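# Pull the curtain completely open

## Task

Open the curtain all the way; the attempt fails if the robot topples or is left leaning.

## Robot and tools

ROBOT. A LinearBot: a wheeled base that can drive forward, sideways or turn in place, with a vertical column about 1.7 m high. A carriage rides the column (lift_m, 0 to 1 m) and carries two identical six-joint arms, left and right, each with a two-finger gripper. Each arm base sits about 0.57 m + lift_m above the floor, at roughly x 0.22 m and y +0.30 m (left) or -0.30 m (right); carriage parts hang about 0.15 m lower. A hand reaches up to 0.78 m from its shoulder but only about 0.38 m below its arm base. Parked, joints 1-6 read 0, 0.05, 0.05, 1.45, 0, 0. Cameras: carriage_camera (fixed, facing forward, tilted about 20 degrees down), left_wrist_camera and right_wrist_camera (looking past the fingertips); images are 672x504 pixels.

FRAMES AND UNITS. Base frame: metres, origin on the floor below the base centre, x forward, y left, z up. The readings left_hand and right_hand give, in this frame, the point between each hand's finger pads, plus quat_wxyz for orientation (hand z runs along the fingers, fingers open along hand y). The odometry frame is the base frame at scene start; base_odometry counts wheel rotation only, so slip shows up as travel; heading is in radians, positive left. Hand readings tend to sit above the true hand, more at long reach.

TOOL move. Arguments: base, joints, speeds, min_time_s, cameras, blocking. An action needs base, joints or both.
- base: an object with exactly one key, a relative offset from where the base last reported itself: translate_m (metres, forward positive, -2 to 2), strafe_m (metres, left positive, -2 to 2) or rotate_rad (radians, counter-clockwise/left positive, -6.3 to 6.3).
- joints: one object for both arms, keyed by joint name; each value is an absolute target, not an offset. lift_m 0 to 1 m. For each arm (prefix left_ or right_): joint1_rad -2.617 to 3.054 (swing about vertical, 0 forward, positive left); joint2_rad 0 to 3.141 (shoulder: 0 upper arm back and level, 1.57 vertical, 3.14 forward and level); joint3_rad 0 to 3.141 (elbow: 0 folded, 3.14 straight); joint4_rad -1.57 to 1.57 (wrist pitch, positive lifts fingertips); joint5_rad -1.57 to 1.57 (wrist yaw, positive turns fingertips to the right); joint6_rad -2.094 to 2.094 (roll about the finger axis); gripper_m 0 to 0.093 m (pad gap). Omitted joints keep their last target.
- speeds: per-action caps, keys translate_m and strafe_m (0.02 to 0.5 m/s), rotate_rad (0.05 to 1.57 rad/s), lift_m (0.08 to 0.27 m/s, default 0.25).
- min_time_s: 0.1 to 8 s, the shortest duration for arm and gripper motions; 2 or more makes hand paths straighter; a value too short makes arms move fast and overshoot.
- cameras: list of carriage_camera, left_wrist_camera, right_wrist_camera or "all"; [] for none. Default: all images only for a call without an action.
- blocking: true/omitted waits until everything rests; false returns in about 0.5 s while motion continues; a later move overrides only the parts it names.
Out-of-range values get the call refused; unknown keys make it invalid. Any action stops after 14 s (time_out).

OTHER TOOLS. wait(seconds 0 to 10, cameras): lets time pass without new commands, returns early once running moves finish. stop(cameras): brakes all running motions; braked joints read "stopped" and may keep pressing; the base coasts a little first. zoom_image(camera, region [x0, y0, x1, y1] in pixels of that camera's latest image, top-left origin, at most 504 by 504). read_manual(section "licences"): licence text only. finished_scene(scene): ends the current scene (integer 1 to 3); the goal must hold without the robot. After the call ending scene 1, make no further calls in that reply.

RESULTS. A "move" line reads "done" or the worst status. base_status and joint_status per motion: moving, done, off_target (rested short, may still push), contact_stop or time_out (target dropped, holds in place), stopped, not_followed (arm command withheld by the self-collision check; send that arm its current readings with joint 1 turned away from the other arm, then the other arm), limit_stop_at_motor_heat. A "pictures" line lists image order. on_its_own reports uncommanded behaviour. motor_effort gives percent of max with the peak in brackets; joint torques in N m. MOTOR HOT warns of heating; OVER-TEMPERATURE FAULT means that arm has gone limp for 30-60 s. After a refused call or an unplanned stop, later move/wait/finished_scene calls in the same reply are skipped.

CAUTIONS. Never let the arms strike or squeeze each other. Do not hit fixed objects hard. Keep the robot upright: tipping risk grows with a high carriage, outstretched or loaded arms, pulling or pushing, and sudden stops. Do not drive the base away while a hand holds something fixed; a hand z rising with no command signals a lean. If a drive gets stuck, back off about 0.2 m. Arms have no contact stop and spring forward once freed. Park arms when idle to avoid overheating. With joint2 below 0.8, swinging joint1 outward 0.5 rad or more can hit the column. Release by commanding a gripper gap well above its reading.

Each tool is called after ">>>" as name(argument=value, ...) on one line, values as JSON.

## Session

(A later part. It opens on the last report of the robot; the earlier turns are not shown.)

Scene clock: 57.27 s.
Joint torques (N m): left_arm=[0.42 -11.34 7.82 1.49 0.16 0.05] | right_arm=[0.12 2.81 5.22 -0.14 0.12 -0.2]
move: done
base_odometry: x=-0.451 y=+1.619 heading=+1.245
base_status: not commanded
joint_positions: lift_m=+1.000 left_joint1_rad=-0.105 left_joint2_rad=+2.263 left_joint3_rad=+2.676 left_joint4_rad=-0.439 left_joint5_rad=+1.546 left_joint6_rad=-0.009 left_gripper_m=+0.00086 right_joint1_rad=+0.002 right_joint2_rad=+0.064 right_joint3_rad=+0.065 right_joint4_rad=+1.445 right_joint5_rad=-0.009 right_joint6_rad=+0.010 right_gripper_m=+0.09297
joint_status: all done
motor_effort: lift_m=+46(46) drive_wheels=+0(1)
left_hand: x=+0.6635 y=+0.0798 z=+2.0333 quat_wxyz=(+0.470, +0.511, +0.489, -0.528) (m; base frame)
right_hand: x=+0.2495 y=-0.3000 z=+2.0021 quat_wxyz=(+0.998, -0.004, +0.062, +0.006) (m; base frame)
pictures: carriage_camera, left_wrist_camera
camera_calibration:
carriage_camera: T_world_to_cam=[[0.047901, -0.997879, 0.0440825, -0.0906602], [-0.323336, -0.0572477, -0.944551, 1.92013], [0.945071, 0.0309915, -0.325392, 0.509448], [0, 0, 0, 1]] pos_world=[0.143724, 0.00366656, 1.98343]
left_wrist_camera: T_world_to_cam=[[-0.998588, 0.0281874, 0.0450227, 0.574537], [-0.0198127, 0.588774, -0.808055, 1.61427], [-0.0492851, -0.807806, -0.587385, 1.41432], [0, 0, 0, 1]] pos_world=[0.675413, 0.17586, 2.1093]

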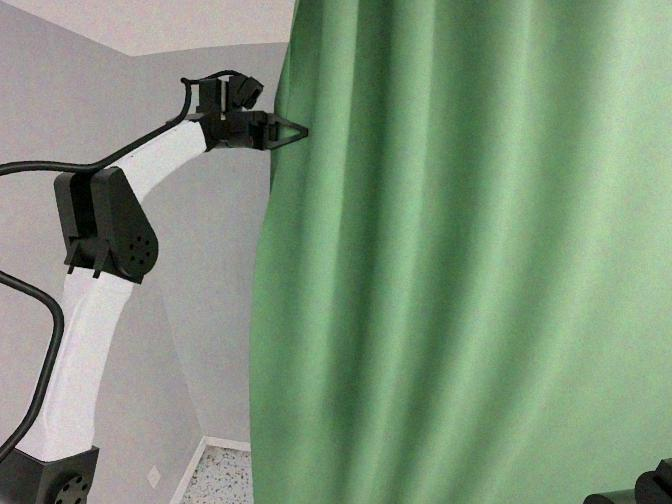

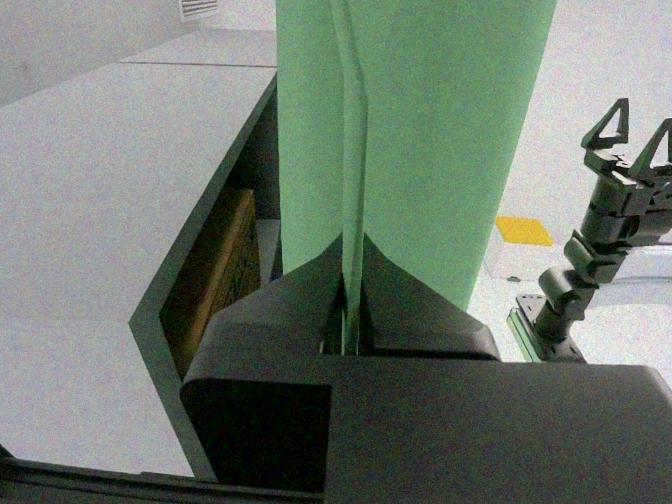

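>>> move(base={"strafe_m": -0.25}, speeds={"strafe_m": 0.15}, cameras=["carriage_camera"])

Scene clock: 60.00 s.
Joint torques (N m): left_arm=[-0.59 -11.3 7.51 1.49 0.14 0.04] | right_arm=[0.25 2.91 5.37 -0.14 0.16 -0.2]
move: done
base_odometry: x=-0.214 y=+1.539 heading=+1.245
base_status: done
joint_positions: lift_m=+1.000 left_joint1_rad=-0.092 left_joint2_rad=+2.263 left_joint3_rad=+2.679 left_joint4_rad=-0.439 left_joint5_rad=+1.548 left_joint6_rad=-0.007 left_gripper_m=+0.00086 right_joint1_rad=+0.001 right_joint2_rad=+0.064 right_joint3_rad=+0.065 right_joint4_rad=+1.445 right_joint5_rad=-0.009 right_joint6_rad=+0.010 right_gripper_m=+0.09297
joint_status: not commanded
motor_effort: lift_m=+46(46) drive_wheels=+0(11)
left_hand: x=+0.6656 y=+0.0855 z=+2.0342 quat_wxyz=(+0.474, +0.510, +0.490, -0.524) (m; base frame)
right_hand: x=+0.2495 y=-0.3000 z=+2.0021 quat_wxyz=(+0.998, -0.004, +0.062, +0.006) (m; base frame)
pictures: carriage_camera
camera_calibration:
carriage_camera: T_world_to_cam=[[0.047901, -0.997879, 0.0440825, -0.0906602], [-0.323336, -0.0572477, -0.944551, 1.92013], [0.945071, 0.0309915, -0.325392, 0.509448], [0, 0, 0, 1]] pos_world=[0.143724, 0.00366656, 1.98343]

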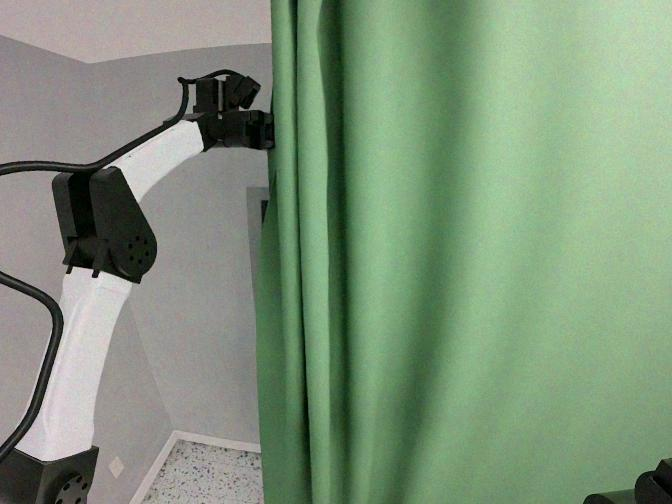

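Moving as expected. Continue pulling to the right.

>>> move(base={"strafe_m": -0.9}, speeds={"strafe_m": 0.2}, cameras=["carriage_camera"])

Scene clock: 65.83 s.
Joint torques (N m): left_arm=[-2.35 -11.29 6.56 1.38 0.09 0.06] | right_arm=[-0.02 2.93 5.14 -0.17 0.1 -0.19]
move: done
base_odometry: x=+0.639 y=+1.252 heading=+1.246
base_status: done
joint_positions: lift_m=+1.000 left_joint1_rad=-0.072 left_joint2_rad=+2.263 left_joint3_rad=+2.690 left_joint4_rad=-0.431 left_joint5_rad=+1.552 left_joint6_rad=-0.010 left_gripper_m=+0.00086 right_joint1_rad=+0.001 right_joint2_rad=+0.064 right_joint3_rad=+0.065 right_joint4_rad=+1.445 right_joint5_rad=-0.009 right_joint6_rad=+0.010 right_gripper_m=+0.09297
joint_status: not commanded
motor_effort: lift_m=+46(46) drive_wheels=+3(10)
left_hand: x=+0.6674 y=+0.0946 z=+2.0377 quat_wxyz=(+0.483, +0.510, +0.490, -0.517) (m; base frame)
right_hand: x=+0.2495 y=-0.3000 z=+2.0021 quat_wxyz=(+0.998, -0.004, +0.062, +0.006) (m; base frame)
pictures: carriage_camera
camera_calibration:
carriage_camera: T_world_to_cam=[[0.047901, -0.997879, 0.0440825, -0.0906602], [-0.323336, -0.0572477, -0.944551, 1.92013], [0.945071, 0.0309915, -0.325392, 0.509448], [0, 0, 0, 1]] pos_world=[0.143724, 0.00366656, 1.98343]

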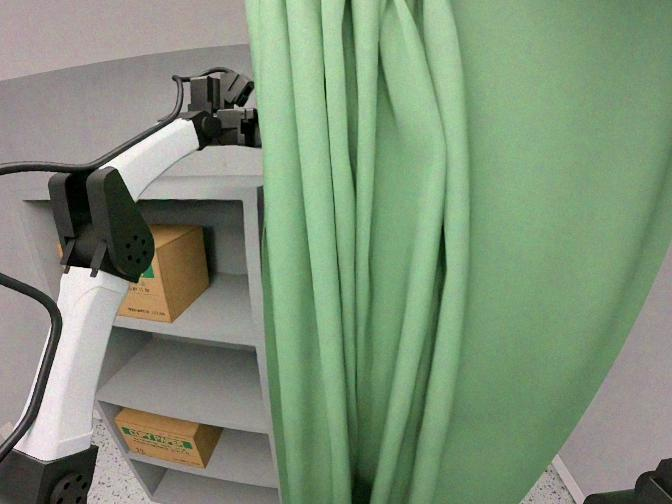

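>>> move(base={"strafe_m": -0.45}, speeds={"strafe_m": 0.17}, cameras=["carriage_camera", "right_wrist_camera"])

Scene clock: 69.67 s.
Joint torques (N m): left_arm=[-3.02 -11.15 6.13 1.34 0.03 0.11] | right_arm=[0.2 2.61 5.39 -0.09 0.09 -0.15]
move: done
base_odometry: x=+1.065 y=+1.108 heading=+1.246
base_status: done
joint_positions: lift_m=+1.000 left_joint1_rad=-0.065 left_joint2_rad=+2.263 left_joint3_rad=+2.695 left_joint4_rad=-0.427 left_joint5_rad=+1.558 left_joint6_rad=-0.015 left_gripper_m=+0.00086 right_joint1_rad=+0.001 right_joint2_rad=+0.064 right_joint3_rad=+0.065 right_joint4_rad=+1.445 right_joint5_rad=-0.009 right_joint6_rad=+0.010 right_gripper_m=+0.09297
joint_status: not commanded
motor_effort: lift_m=+46(46) drive_wheels=+3(10)
left_hand: x=+0.6672 y=+0.0980 z=+2.0393 quat_wxyz=(+0.484, +0.510, +0.490, -0.515) (m; base frame)
right_hand: x=+0.2495 y=-0.3000 z=+2.0021 quat_wxyz=(+0.998, -0.004, +0.062, +0.006) (m; base frame)
pictures: carriage_camera, right_wrist_camera
camera_calibration:
carriage_camera: T_world_to_cam=[[0.047901, -0.997879, 0.0440825, -0.0906602], [-0.323336, -0.0572477, -0.944551, 1.92013], [0.945071, 0.0309915, -0.325392, 0.509448], [0, 0, 0, 1]] pos_world=[0.143724, 0.00366656, 1.98343]
right_wrist_camera: T_world_to_cam=[[0.00933487, -0.999956, 0.00112877, -0.305791], [0.74204, 0.00617048, -0.670327, 1.16651], [0.67029, 0.00709501, 0.742065, -1.52158], [0, 0, 0, 1]] pos_world=[0.157154, -0.302179, 1.9114]

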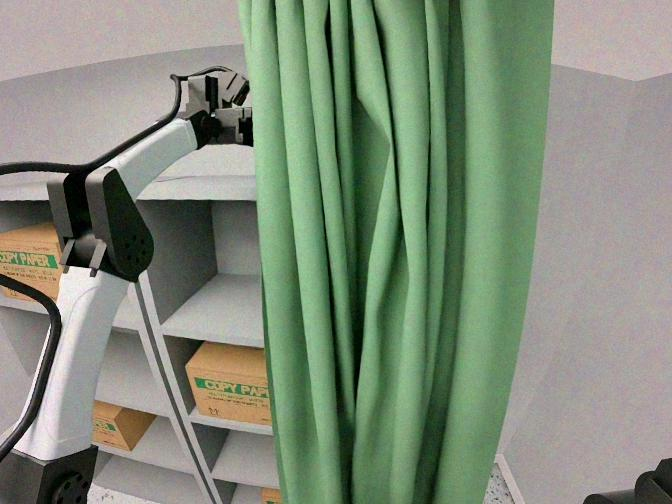

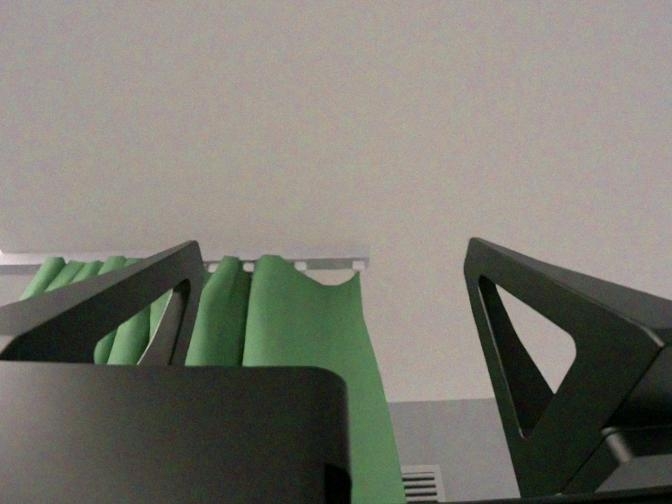

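>>> move(base={"strafe_m": -0.22}, speeds={"strafe_m": 0.12}, cameras=["carriage_camera", "right_wrist_camera"])

Scene clock: 76.83 s.
Joint torques (N m): left_arm=[-5.38 -10.78 4.88 1.24 0.01 0.21] | right_arm=[0.27 2.86 5.33 -0.13 0.12 -0.15]
move: done
base_odometry: x=+1.274 y=+1.038 heading=+1.246
base_status: done
joint_positions: lift_m=+1.000 left_joint1_rad=-0.037 left_joint2_rad=+2.260 left_joint3_rad=+2.709 left_joint4_rad=-0.420 left_joint5_rad=+1.558 left_joint6_rad=-0.024 left_gripper_m=+0.00086 right_joint1_rad=+0.001 right_joint2_rad=+0.064 right_joint3_rad=+0.065 right_joint4_rad=+1.445 right_joint5_rad=-0.009 right_joint6_rad=+0.010 right_gripper_m=+0.09297
joint_status: not commanded
motor_effort: lift_m=+46(46) drive_wheels=+3(11)
left_hand: x=+0.6692 y=+0.1107 z=+2.0452 quat_wxyz=(+0.495, +0.507, +0.493, -0.505) (m; base frame)
right_hand: x=+0.2495 y=-0.3000 z=+2.0021 quat_wxyz=(+0.998, -0.004, +0.062, +0.006) (m; base frame)
pictures: carriage_camera, right_wrist_camera
camera_calibration:
carriage_camera: T_world_to_cam=[[0.047901, -0.997879, 0.0440825, -0.0906602], [-0.323336, -0.0572477, -0.944551, 1.92013], [0.945071, 0.0309915, -0.325392, 0.509448], [0, 0, 0, 1]] pos_world=[0.143724, 0.00366656, 1.98343]
right_wrist_camera: T_world_to_cam=[[0.00933487, -0.999956, 0.00112877, -0.305791], [0.74204, 0.00617048, -0.670327, 1.16651], [0.67029, 0.00709501, 0.742065, -1.52158], [0, 0, 0, 1]] pos_world=[0.157154, -0.302179, 1.9114]

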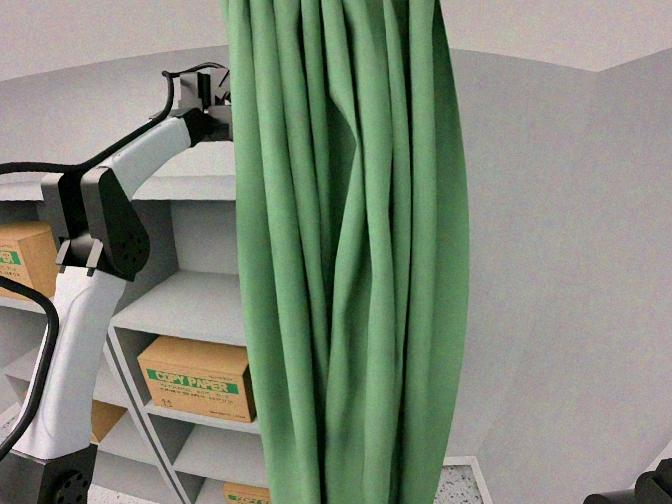

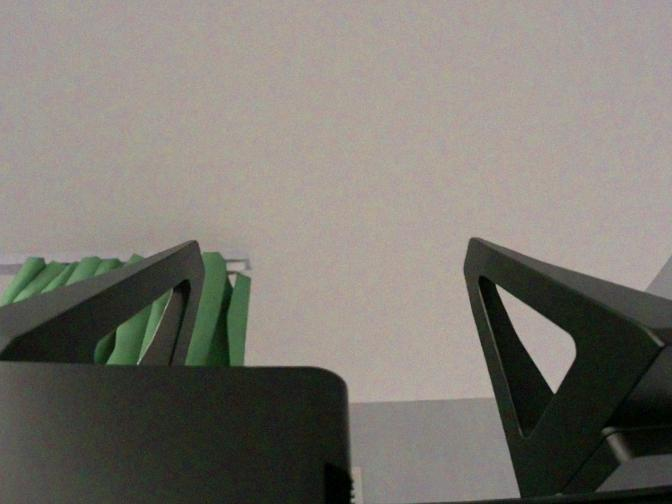

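>>> move(base={"strafe_m": -0.12}, speeds={"strafe_m": 0.1}, joints={"right_joint1_rad": 0.5}, cameras=["carriage_camera", "right_wrist_camera"])

Scene clock: 79.13 s.
Joint torques (N m): left_arm=[-13.63 -8.5 3.55 1.05 0.35 0.67] | right_arm=[0.55 2.88 5.2 -0.07 0.11 -0.17]
move: done
base_odometry: x=+1.387 y=+1.000 heading=+1.246
base_status: done
joint_positions: lift_m=+1.000 left_joint1_rad=+0.058 left_joint2_rad=+2.238 left_joint3_rad=+2.723 left_joint4_rad=-0.403 left_joint5_rad=+1.523 left_joint6_rad=-0.067 left_gripper_m=+0.00086 right_joint1_rad=+0.496 right_joint2_rad=+0.064 right_joint3_rad=+0.065 right_joint4_rad=+1.445 right_joint5_rad=-0.009 right_joint6_rad=+0.010 right_gripper_m=+0.09297
joint_status: all done
motor_effort: lift_m=+46(46) drive_wheels=+7(14)
left_hand: x=+0.6805 y=+0.1543 z=+2.0605 quat_wxyz=(+0.530, +0.476, +0.521, -0.470) (m; base frame)
right_hand: x=+0.2449 y=-0.2849 z=+2.0021 quat_wxyz=(+0.966, -0.019, +0.059, +0.250) (m; base frame)
pictures: carriage_camera, right_wrist_camera
camera_calibration:
carriage_camera: T_world_to_cam=[[0.047901, -0.997879, 0.0440825, -0.0906602], [-0.323336, -0.0572477, -0.944551, 1.92013], [0.945071, 0.0309915, -0.325392, 0.509448], [0, 0, 0, 1]] pos_world=[0.143724, 0.00366656, 1.98343]
right_wrist_camera: T_world_to_cam=[[0.483357, -0.875422, 0.00113, -0.371238], [0.64997, 0.35801, -0.670349, 1.29264], [0.586434, 0.324753, 0.742045, -1.40754], [0, 0, 0, 1]] pos_world=[0.164699, -0.330663, 1.9114]

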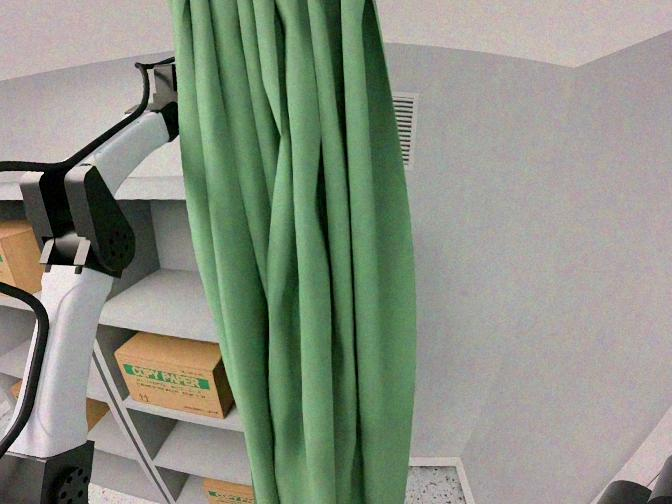

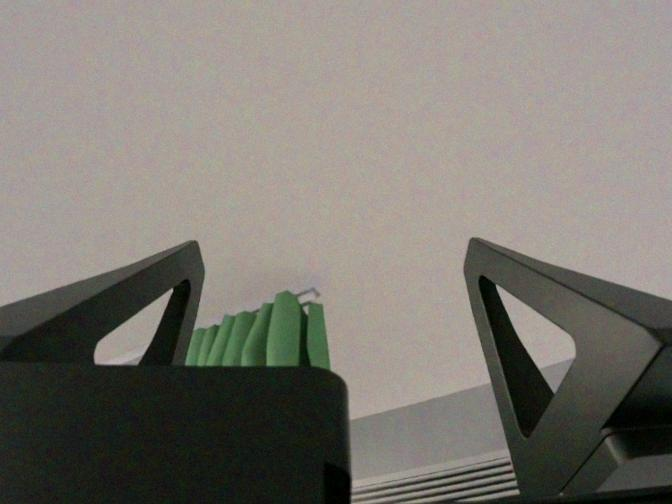

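>>> move(base={"strafe_m": 0.2}, speeds={"strafe_m": 0.12}, joints={"right_joint1_rad": 0.0}, cameras=["carriage_camera", "left_wrist_camera"])

>>> move(joints={"left_gripper_m": 0.093}, min_time_s=1.0, cameras=["carriage_camera", "left_wrist_camera"])

Scene clock: 82.17 s.
Joint torques (N m): left_arm=[-0.61 -11.66 4.97 1.66 0.27 0.1] | right_arm=[-0.06 3.06 5.35 -0.12 0.13 -0.2]
move: done
base_odometry: x=+1.198 y=+1.064 heading=+1.246
base_status: done
joint_positions: lift_m=+1.000 left_joint1_rad=-0.094 left_joint2_rad=+2.267 left_joint3_rad=+2.708 left_joint4_rad=-0.453 left_joint5_rad=+1.536 left_joint6_rad=-0.014 left_gripper_m=+0.00086 right_joint1_rad=+0.004 right_joint2_rad=+0.064 right_joint3_rad=+0.065 right_joint4_rad=+1.445 right_joint5_rad=-0.009 right_joint6_rad=+0.010 right_gripper_m=+0.09297
joint_status: all done
motor_effort: lift_m=+46(46) drive_wheels=+2(7)
left_hand: x=+0.6643 y=+0.0850 z=+2.0392 quat_wxyz=(+0.478, +0.508, +0.492, -0.521) (m; base frame)
right_hand: x=+0.2495 y=-0.2999 z=+2.0021 quat_wxyz=(+0.998, -0.004, +0.062, +0.007) (m; base frame)
pictures: carriage_camera, left_wrist_camera
camera_calibration:
carriage_camera: T_world_to_cam=[[0.047901, -0.997879, 0.0440825, -0.0906602], [-0.323336, -0.0572477, -0.944551, 1.92013], [0.945071, 0.0309915, -0.325392, 0.509448], [0, 0, 0, 1]] pos_world=[0.143724, 0.00366656, 1.98343]
left_wrist_camera: T_world_to_cam=[[-0.999334, 0.00649051, 0.0359096, 0.595792], [-0.0252445, 0.587621, -0.808743, 1.62108], [-0.0263504, -0.809111, -0.587065, 1.40628], [0, 0, 0, 1]] pos_world=[0.673374, 0.181391, 2.11522]

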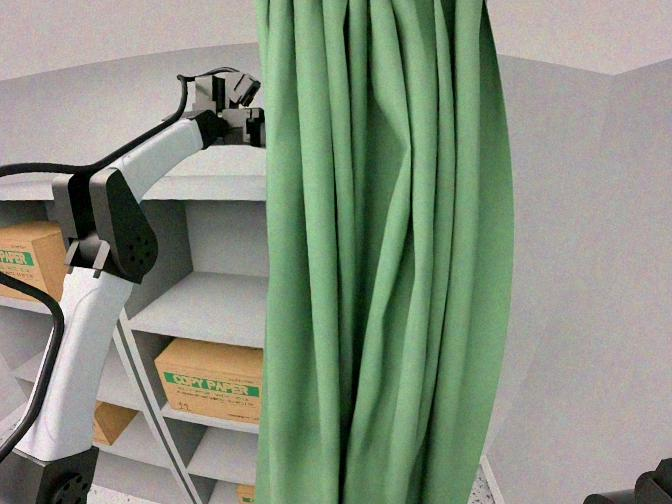

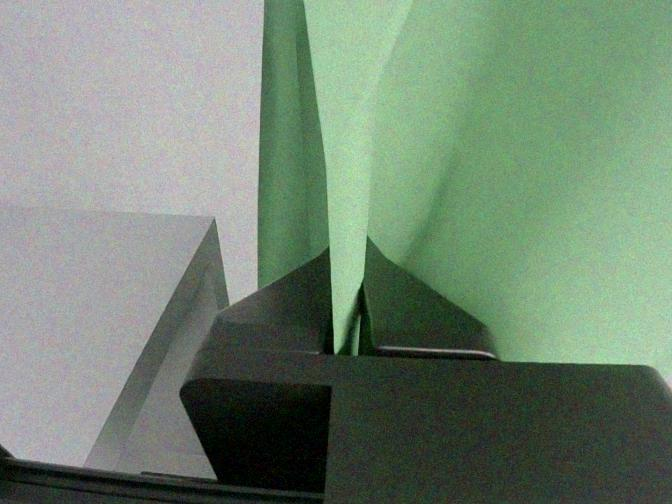

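Scene clock: 83.47 s.
Joint torques (N m): left_arm=[-0.53 -11.64 5.01 1.64 0.26 0.06] | right_arm=[-0.12 2.93 5.12 -0.1 0.18 -0.16]
move: done
base_odometry: x=+1.198 y=+1.064 heading=+1.246
base_status: not commanded
joint_positions: lift_m=+1.000 left_joint1_rad=-0.094 left_joint2_rad=+2.267 left_joint3_rad=+2.708 left_joint4_rad=-0.452 left_joint5_rad=+1.536 left_joint6_rad=-0.009 left_gripper_m=+0.09289 right_joint1_rad=+0.004 right_joint2_rad=+0.064 right_joint3_rad=+0.065 right_joint4_rad=+1.445 right_joint5_rad=-0.009 right_joint6_rad=+0.010 right_gripper_m=+0.09297
joint_status: all done
motor_effort: lift_m=+46(46) drive_wheels=+2(3)
left_hand: x=+0.6643 y=+0.0850 z=+2.0393 quat_wxyz=(+0.480, +0.510, +0.490, -0.519) (m; base frame)
right_hand: x=+0.2495 y=-0.2999 z=+2.0021 quat_wxyz=(+0.998, -0.004, +0.062, +0.007) (m; base frame)
pictures: carriage_camera, left_wrist_camera
camera_calibration:
carriage_camera: T_world_to_cam=[[0.047901, -0.997879, 0.0440825, -0.0906602], [-0.323336, -0.0572477, -0.944551, 1.92013], [0.945071, 0.0309915, -0.325392, 0.509448], [0, 0, 0, 1]] pos_world=[0.143724, 0.00366656, 1.98343]
left_wrist_camera: T_world_to_cam=[[-0.999541, 0.00689285, 0.0294846, 0.608947], [-0.0198198, 0.587227, -0.80918, 1.6185], [-0.0228917, -0.809393, -0.586821, 1.40354], [0, 0, 0, 1]] pos_world=[0.672876, 0.18139, 2.11533]

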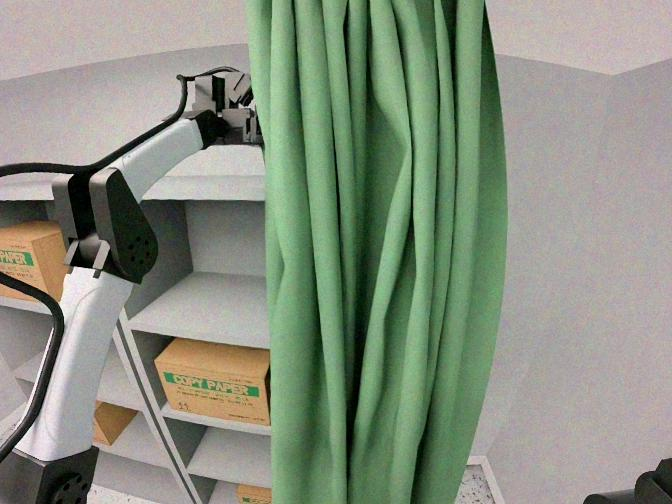

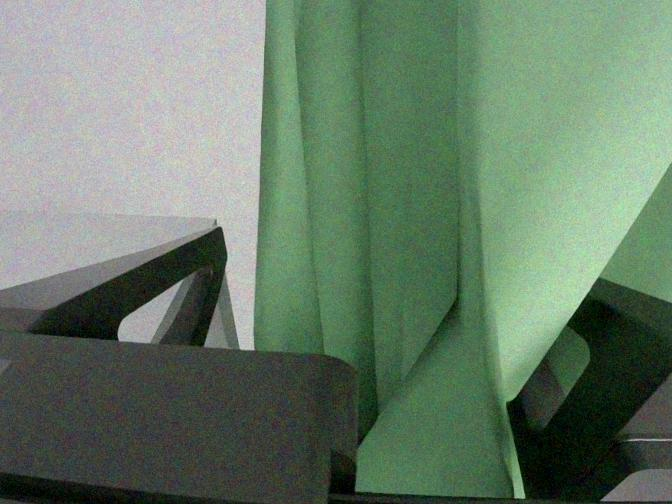

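>>> move(base={"strafe_m": 0.25}, speeds={"strafe_m": 0.12}, cameras=["carriage_camera", "left_wrist_camera", "right_wrist_camera"])

Scene clock: 86.77 s.
Joint torques (N m): left_arm=[-0.21 -11.66 4.98 1.61 0.2 0.05] | right_arm=[-0.03 2.95 5.11 -0.14 0.12 -0.18]
move: done
base_odometry: x=+0.961 y=+1.144 heading=+1.246
base_status: done
joint_positions: lift_m=+1.000 left_joint1_rad=-0.097 left_joint2_rad=+2.267 left_joint3_rad=+2.708 left_joint4_rad=-0.450 left_joint5_rad=+1.543 left_joint6_rad=-0.009 left_gripper_m=+0.09290 right_joint1_rad=+0.003 right_joint2_rad=+0.064 right_joint3_rad=+0.065 right_joint4_rad=+1.445 right_joint5_rad=-0.009 right_joint6_rad=+0.010 right_gripper_m=+0.09297
joint_status: not commanded
motor_effort: lift_m=+46(46) drive_wheels=+2(10)
left_hand: x=+0.6624 y=+0.0837 z=+2.0394 quat_wxyz=(+0.478, +0.513, +0.487, -0.521) (m; base frame)
right_hand: x=+0.2495 y=-0.3000 z=+2.0021 quat_wxyz=(+0.998, -0.004, +0.062, +0.007) (m; base frame)
pictures: carriage_camera, left_wrist_camera, right_wrist_camera
camera_calibration:
carriage_camera: T_world_to_cam=[[0.047901, -0.997879, 0.0440825, -0.0906602], [-0.323336, -0.0572477, -0.944551, 1.92013], [0.945071, 0.0309915, -0.325392, 0.509448], [0, 0, 0, 1]] pos_world=[0.143724, 0.00366656, 1.98343]
left_wrist_camera: T_world_to_cam=[[-0.999462, 0.0172403, 0.0279139, 0.609333], [-0.0124722, 0.587278, -0.809289, 1.61462], [-0.0303456, -0.809201, -0.586747, 1.40733], [0, 0, 0, 1]] pos_world=[0.671849, 0.180075, 2.11543]
right_wrist_camera: T_world_to_cam=[[0.0112449, -0.999936, 0.00115811, -0.306249], [0.74202, 0.00756806, -0.670335, 1.16695], [0.670284, 0.00839716, 0.742058, -1.52117], [0, 0, 0, 1]] pos_world=[0.157155, -0.302288, 1.9114]

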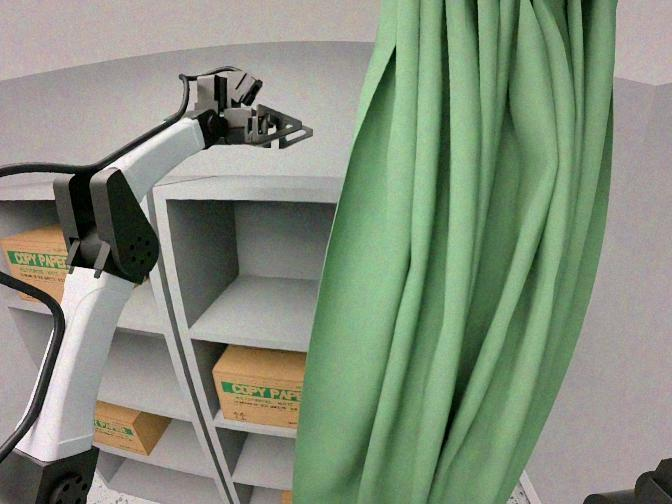

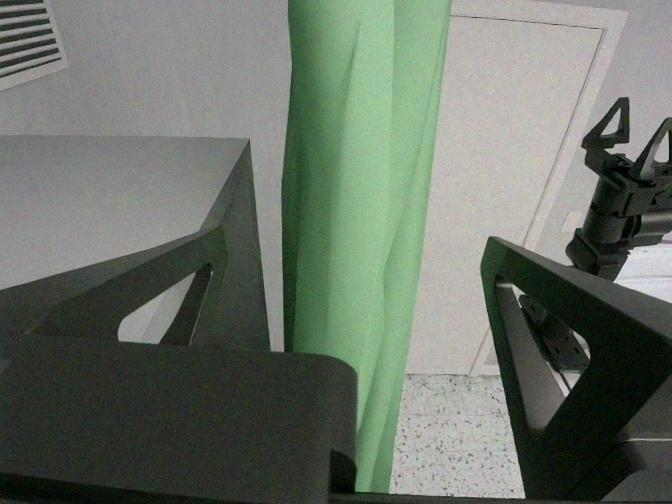

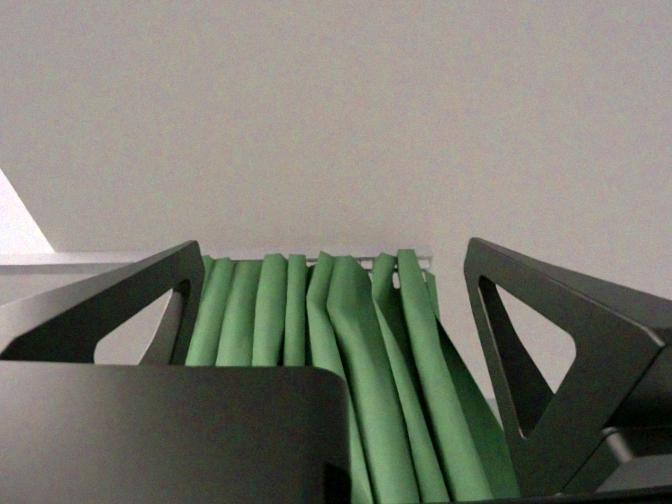

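>>> move(base={"translate_m": -0.6}, speeds={"translate_m": 0.35}, cameras=["carriage_camera"])

>>> zoom_image(camera="carriage_camera", region=[350, 0, 610, 195])

Scene clock: 90.57 s.
Joint torques (N m): left_arm=[-0.28 -11.6 4.97 1.52 0.19 0.04] | right_arm=[-0.06 2.99 5.31 -0.14 0.15 -0.16]
move: done
base_odometry: x=+0.769 y=+0.575 heading=+1.246
base_status: done
joint_positions: lift_m=+1.000 left_joint1_rad=-0.097 left_joint2_rad=+2.267 left_joint3_rad=+2.708 left_joint4_rad=-0.446 left_joint5_rad=+1.547 left_joint6_rad=-0.008 left_gripper_m=+0.09290 right_joint1_rad=+0.003 right_joint2_rad=+0.064 right_joint3_rad=+0.065 right_joint4_rad=+1.447 right_joint5_rad=-0.009 right_joint6_rad=+0.010 right_gripper_m=+0.09297
joint_status: not commanded
motor_effort: lift_m=+46(46) drive_wheels=+0(10)
left_hand: x=+0.6618 y=+0.0837 z=+2.0398 quat_wxyz=(+0.478, +0.515, +0.485, -0.521) (m; base frame)
right_hand: x=+0.2490 y=-0.3000 z=+2.0022 quat_wxyz=(+0.998, -0.004, +0.061, +0.007) (m; base frame)
pictures: carriage_camera
camera_calibration:
carriage_camera: T_world_to_cam=[[0.047901, -0.997879, 0.0440825, -0.0906602], [-0.323336, -0.0572477, -0.944551, 1.92013], [0.945071, 0.0309915, -0.325392, 0.509448], [0, 0, 0, 1]] pos_world=[0.143724, 0.00366656, 1.98343]

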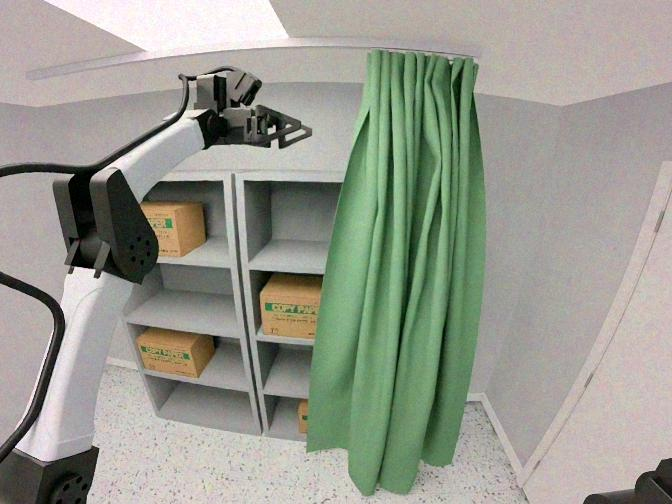

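Scaled by 1.938 from the camera's 672x504 image, which has a finer 960x720 frame.

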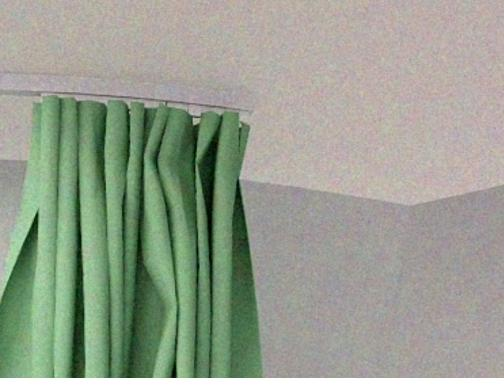

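>>> move(cameras=["carriage_camera", "right_wrist_camera"])

>>> zoom_image(camera="carriage_camera", region=[370, 0, 570, 150])

Scene clock: 91.93 s.
Joint torques (N m): left_arm=[-0.27 -11.51 5.04 1.57 0.15 0.05] | right_arm=[-0.14 2.76 5.18 -0.16 0.13 -0.19]
base_odometry: x=+0.769 y=+0.575 heading=+1.246
base_status: done
joint_positions: lift_m=+1.000 left_joint1_rad=-0.097 left_joint2_rad=+2.267 left_joint3_rad=+2.708 left_joint4_rad=-0.446 left_joint5_rad=+1.547 left_joint6_rad=-0.008 left_gripper_m=+0.09290 right_joint1_rad=+0.003 right_joint2_rad=+0.064 right_joint3_rad=+0.065 right_joint4_rad=+1.447 right_joint5_rad=-0.009 right_joint6_rad=+0.010 right_gripper_m=+0.09297
joint_status: not commanded
motor_effort: lift_m=+46(46) drive_wheels=+2(10)
left_hand: x=+0.6618 y=+0.0837 z=+2.0398 quat_wxyz=(+0.478, +0.515, +0.485, -0.521) (m; base frame)
right_hand: x=+0.2490 y=-0.3000 z=+2.0022 quat_wxyz=(+0.998, -0.004, +0.061, +0.007) (m; base frame)
pictures: carriage_camera, right_wrist_camera
camera_calibration:
carriage_camera: T_world_to_cam=[[0.047901, -0.997879, 0.0440825, -0.0906602], [-0.323336, -0.0572477, -0.944551, 1.92013], [0.945071, 0.0309915, -0.325392, 0.509448], [0, 0, 0, 1]] pos_world=[0.143724, 0.00366656, 1.98343]
right_wrist_camera: T_world_to_cam=[[0.0112429, -0.999936, 0.00118064, -0.306289], [0.743304, 0.00756765, -0.668911, 1.16418], [0.668859, 0.00839809, 0.743342, -1.52312], [0, 0, 0, 1]] pos_world=[0.156858, -0.302288, 1.91129]

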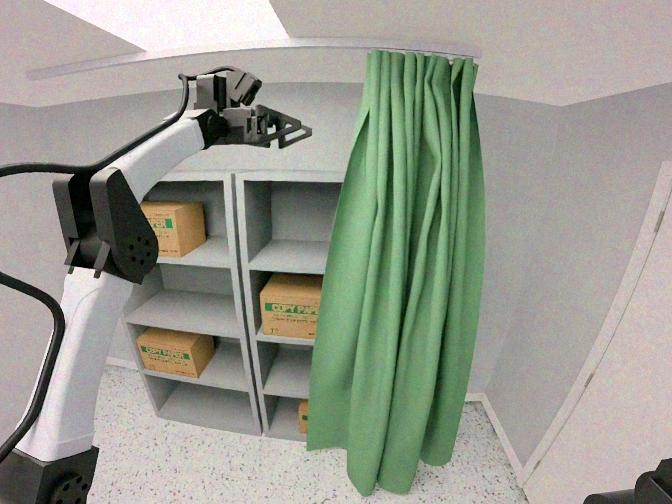

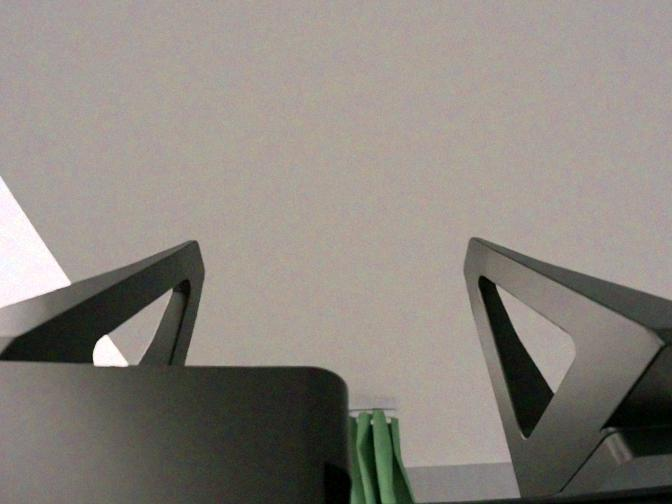

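Scaled by 2.520 from the camera's 672x504 image, which has a finer 960x720 frame.

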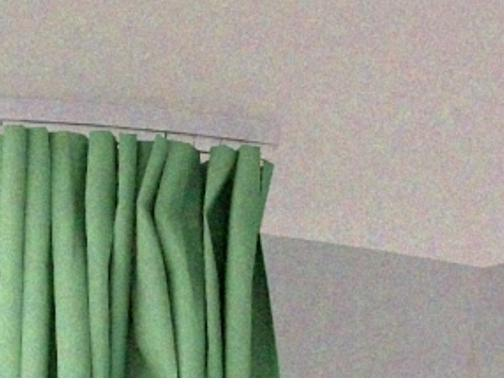

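>>> finished_scene(scene=2)

The scene is finished: the task was done.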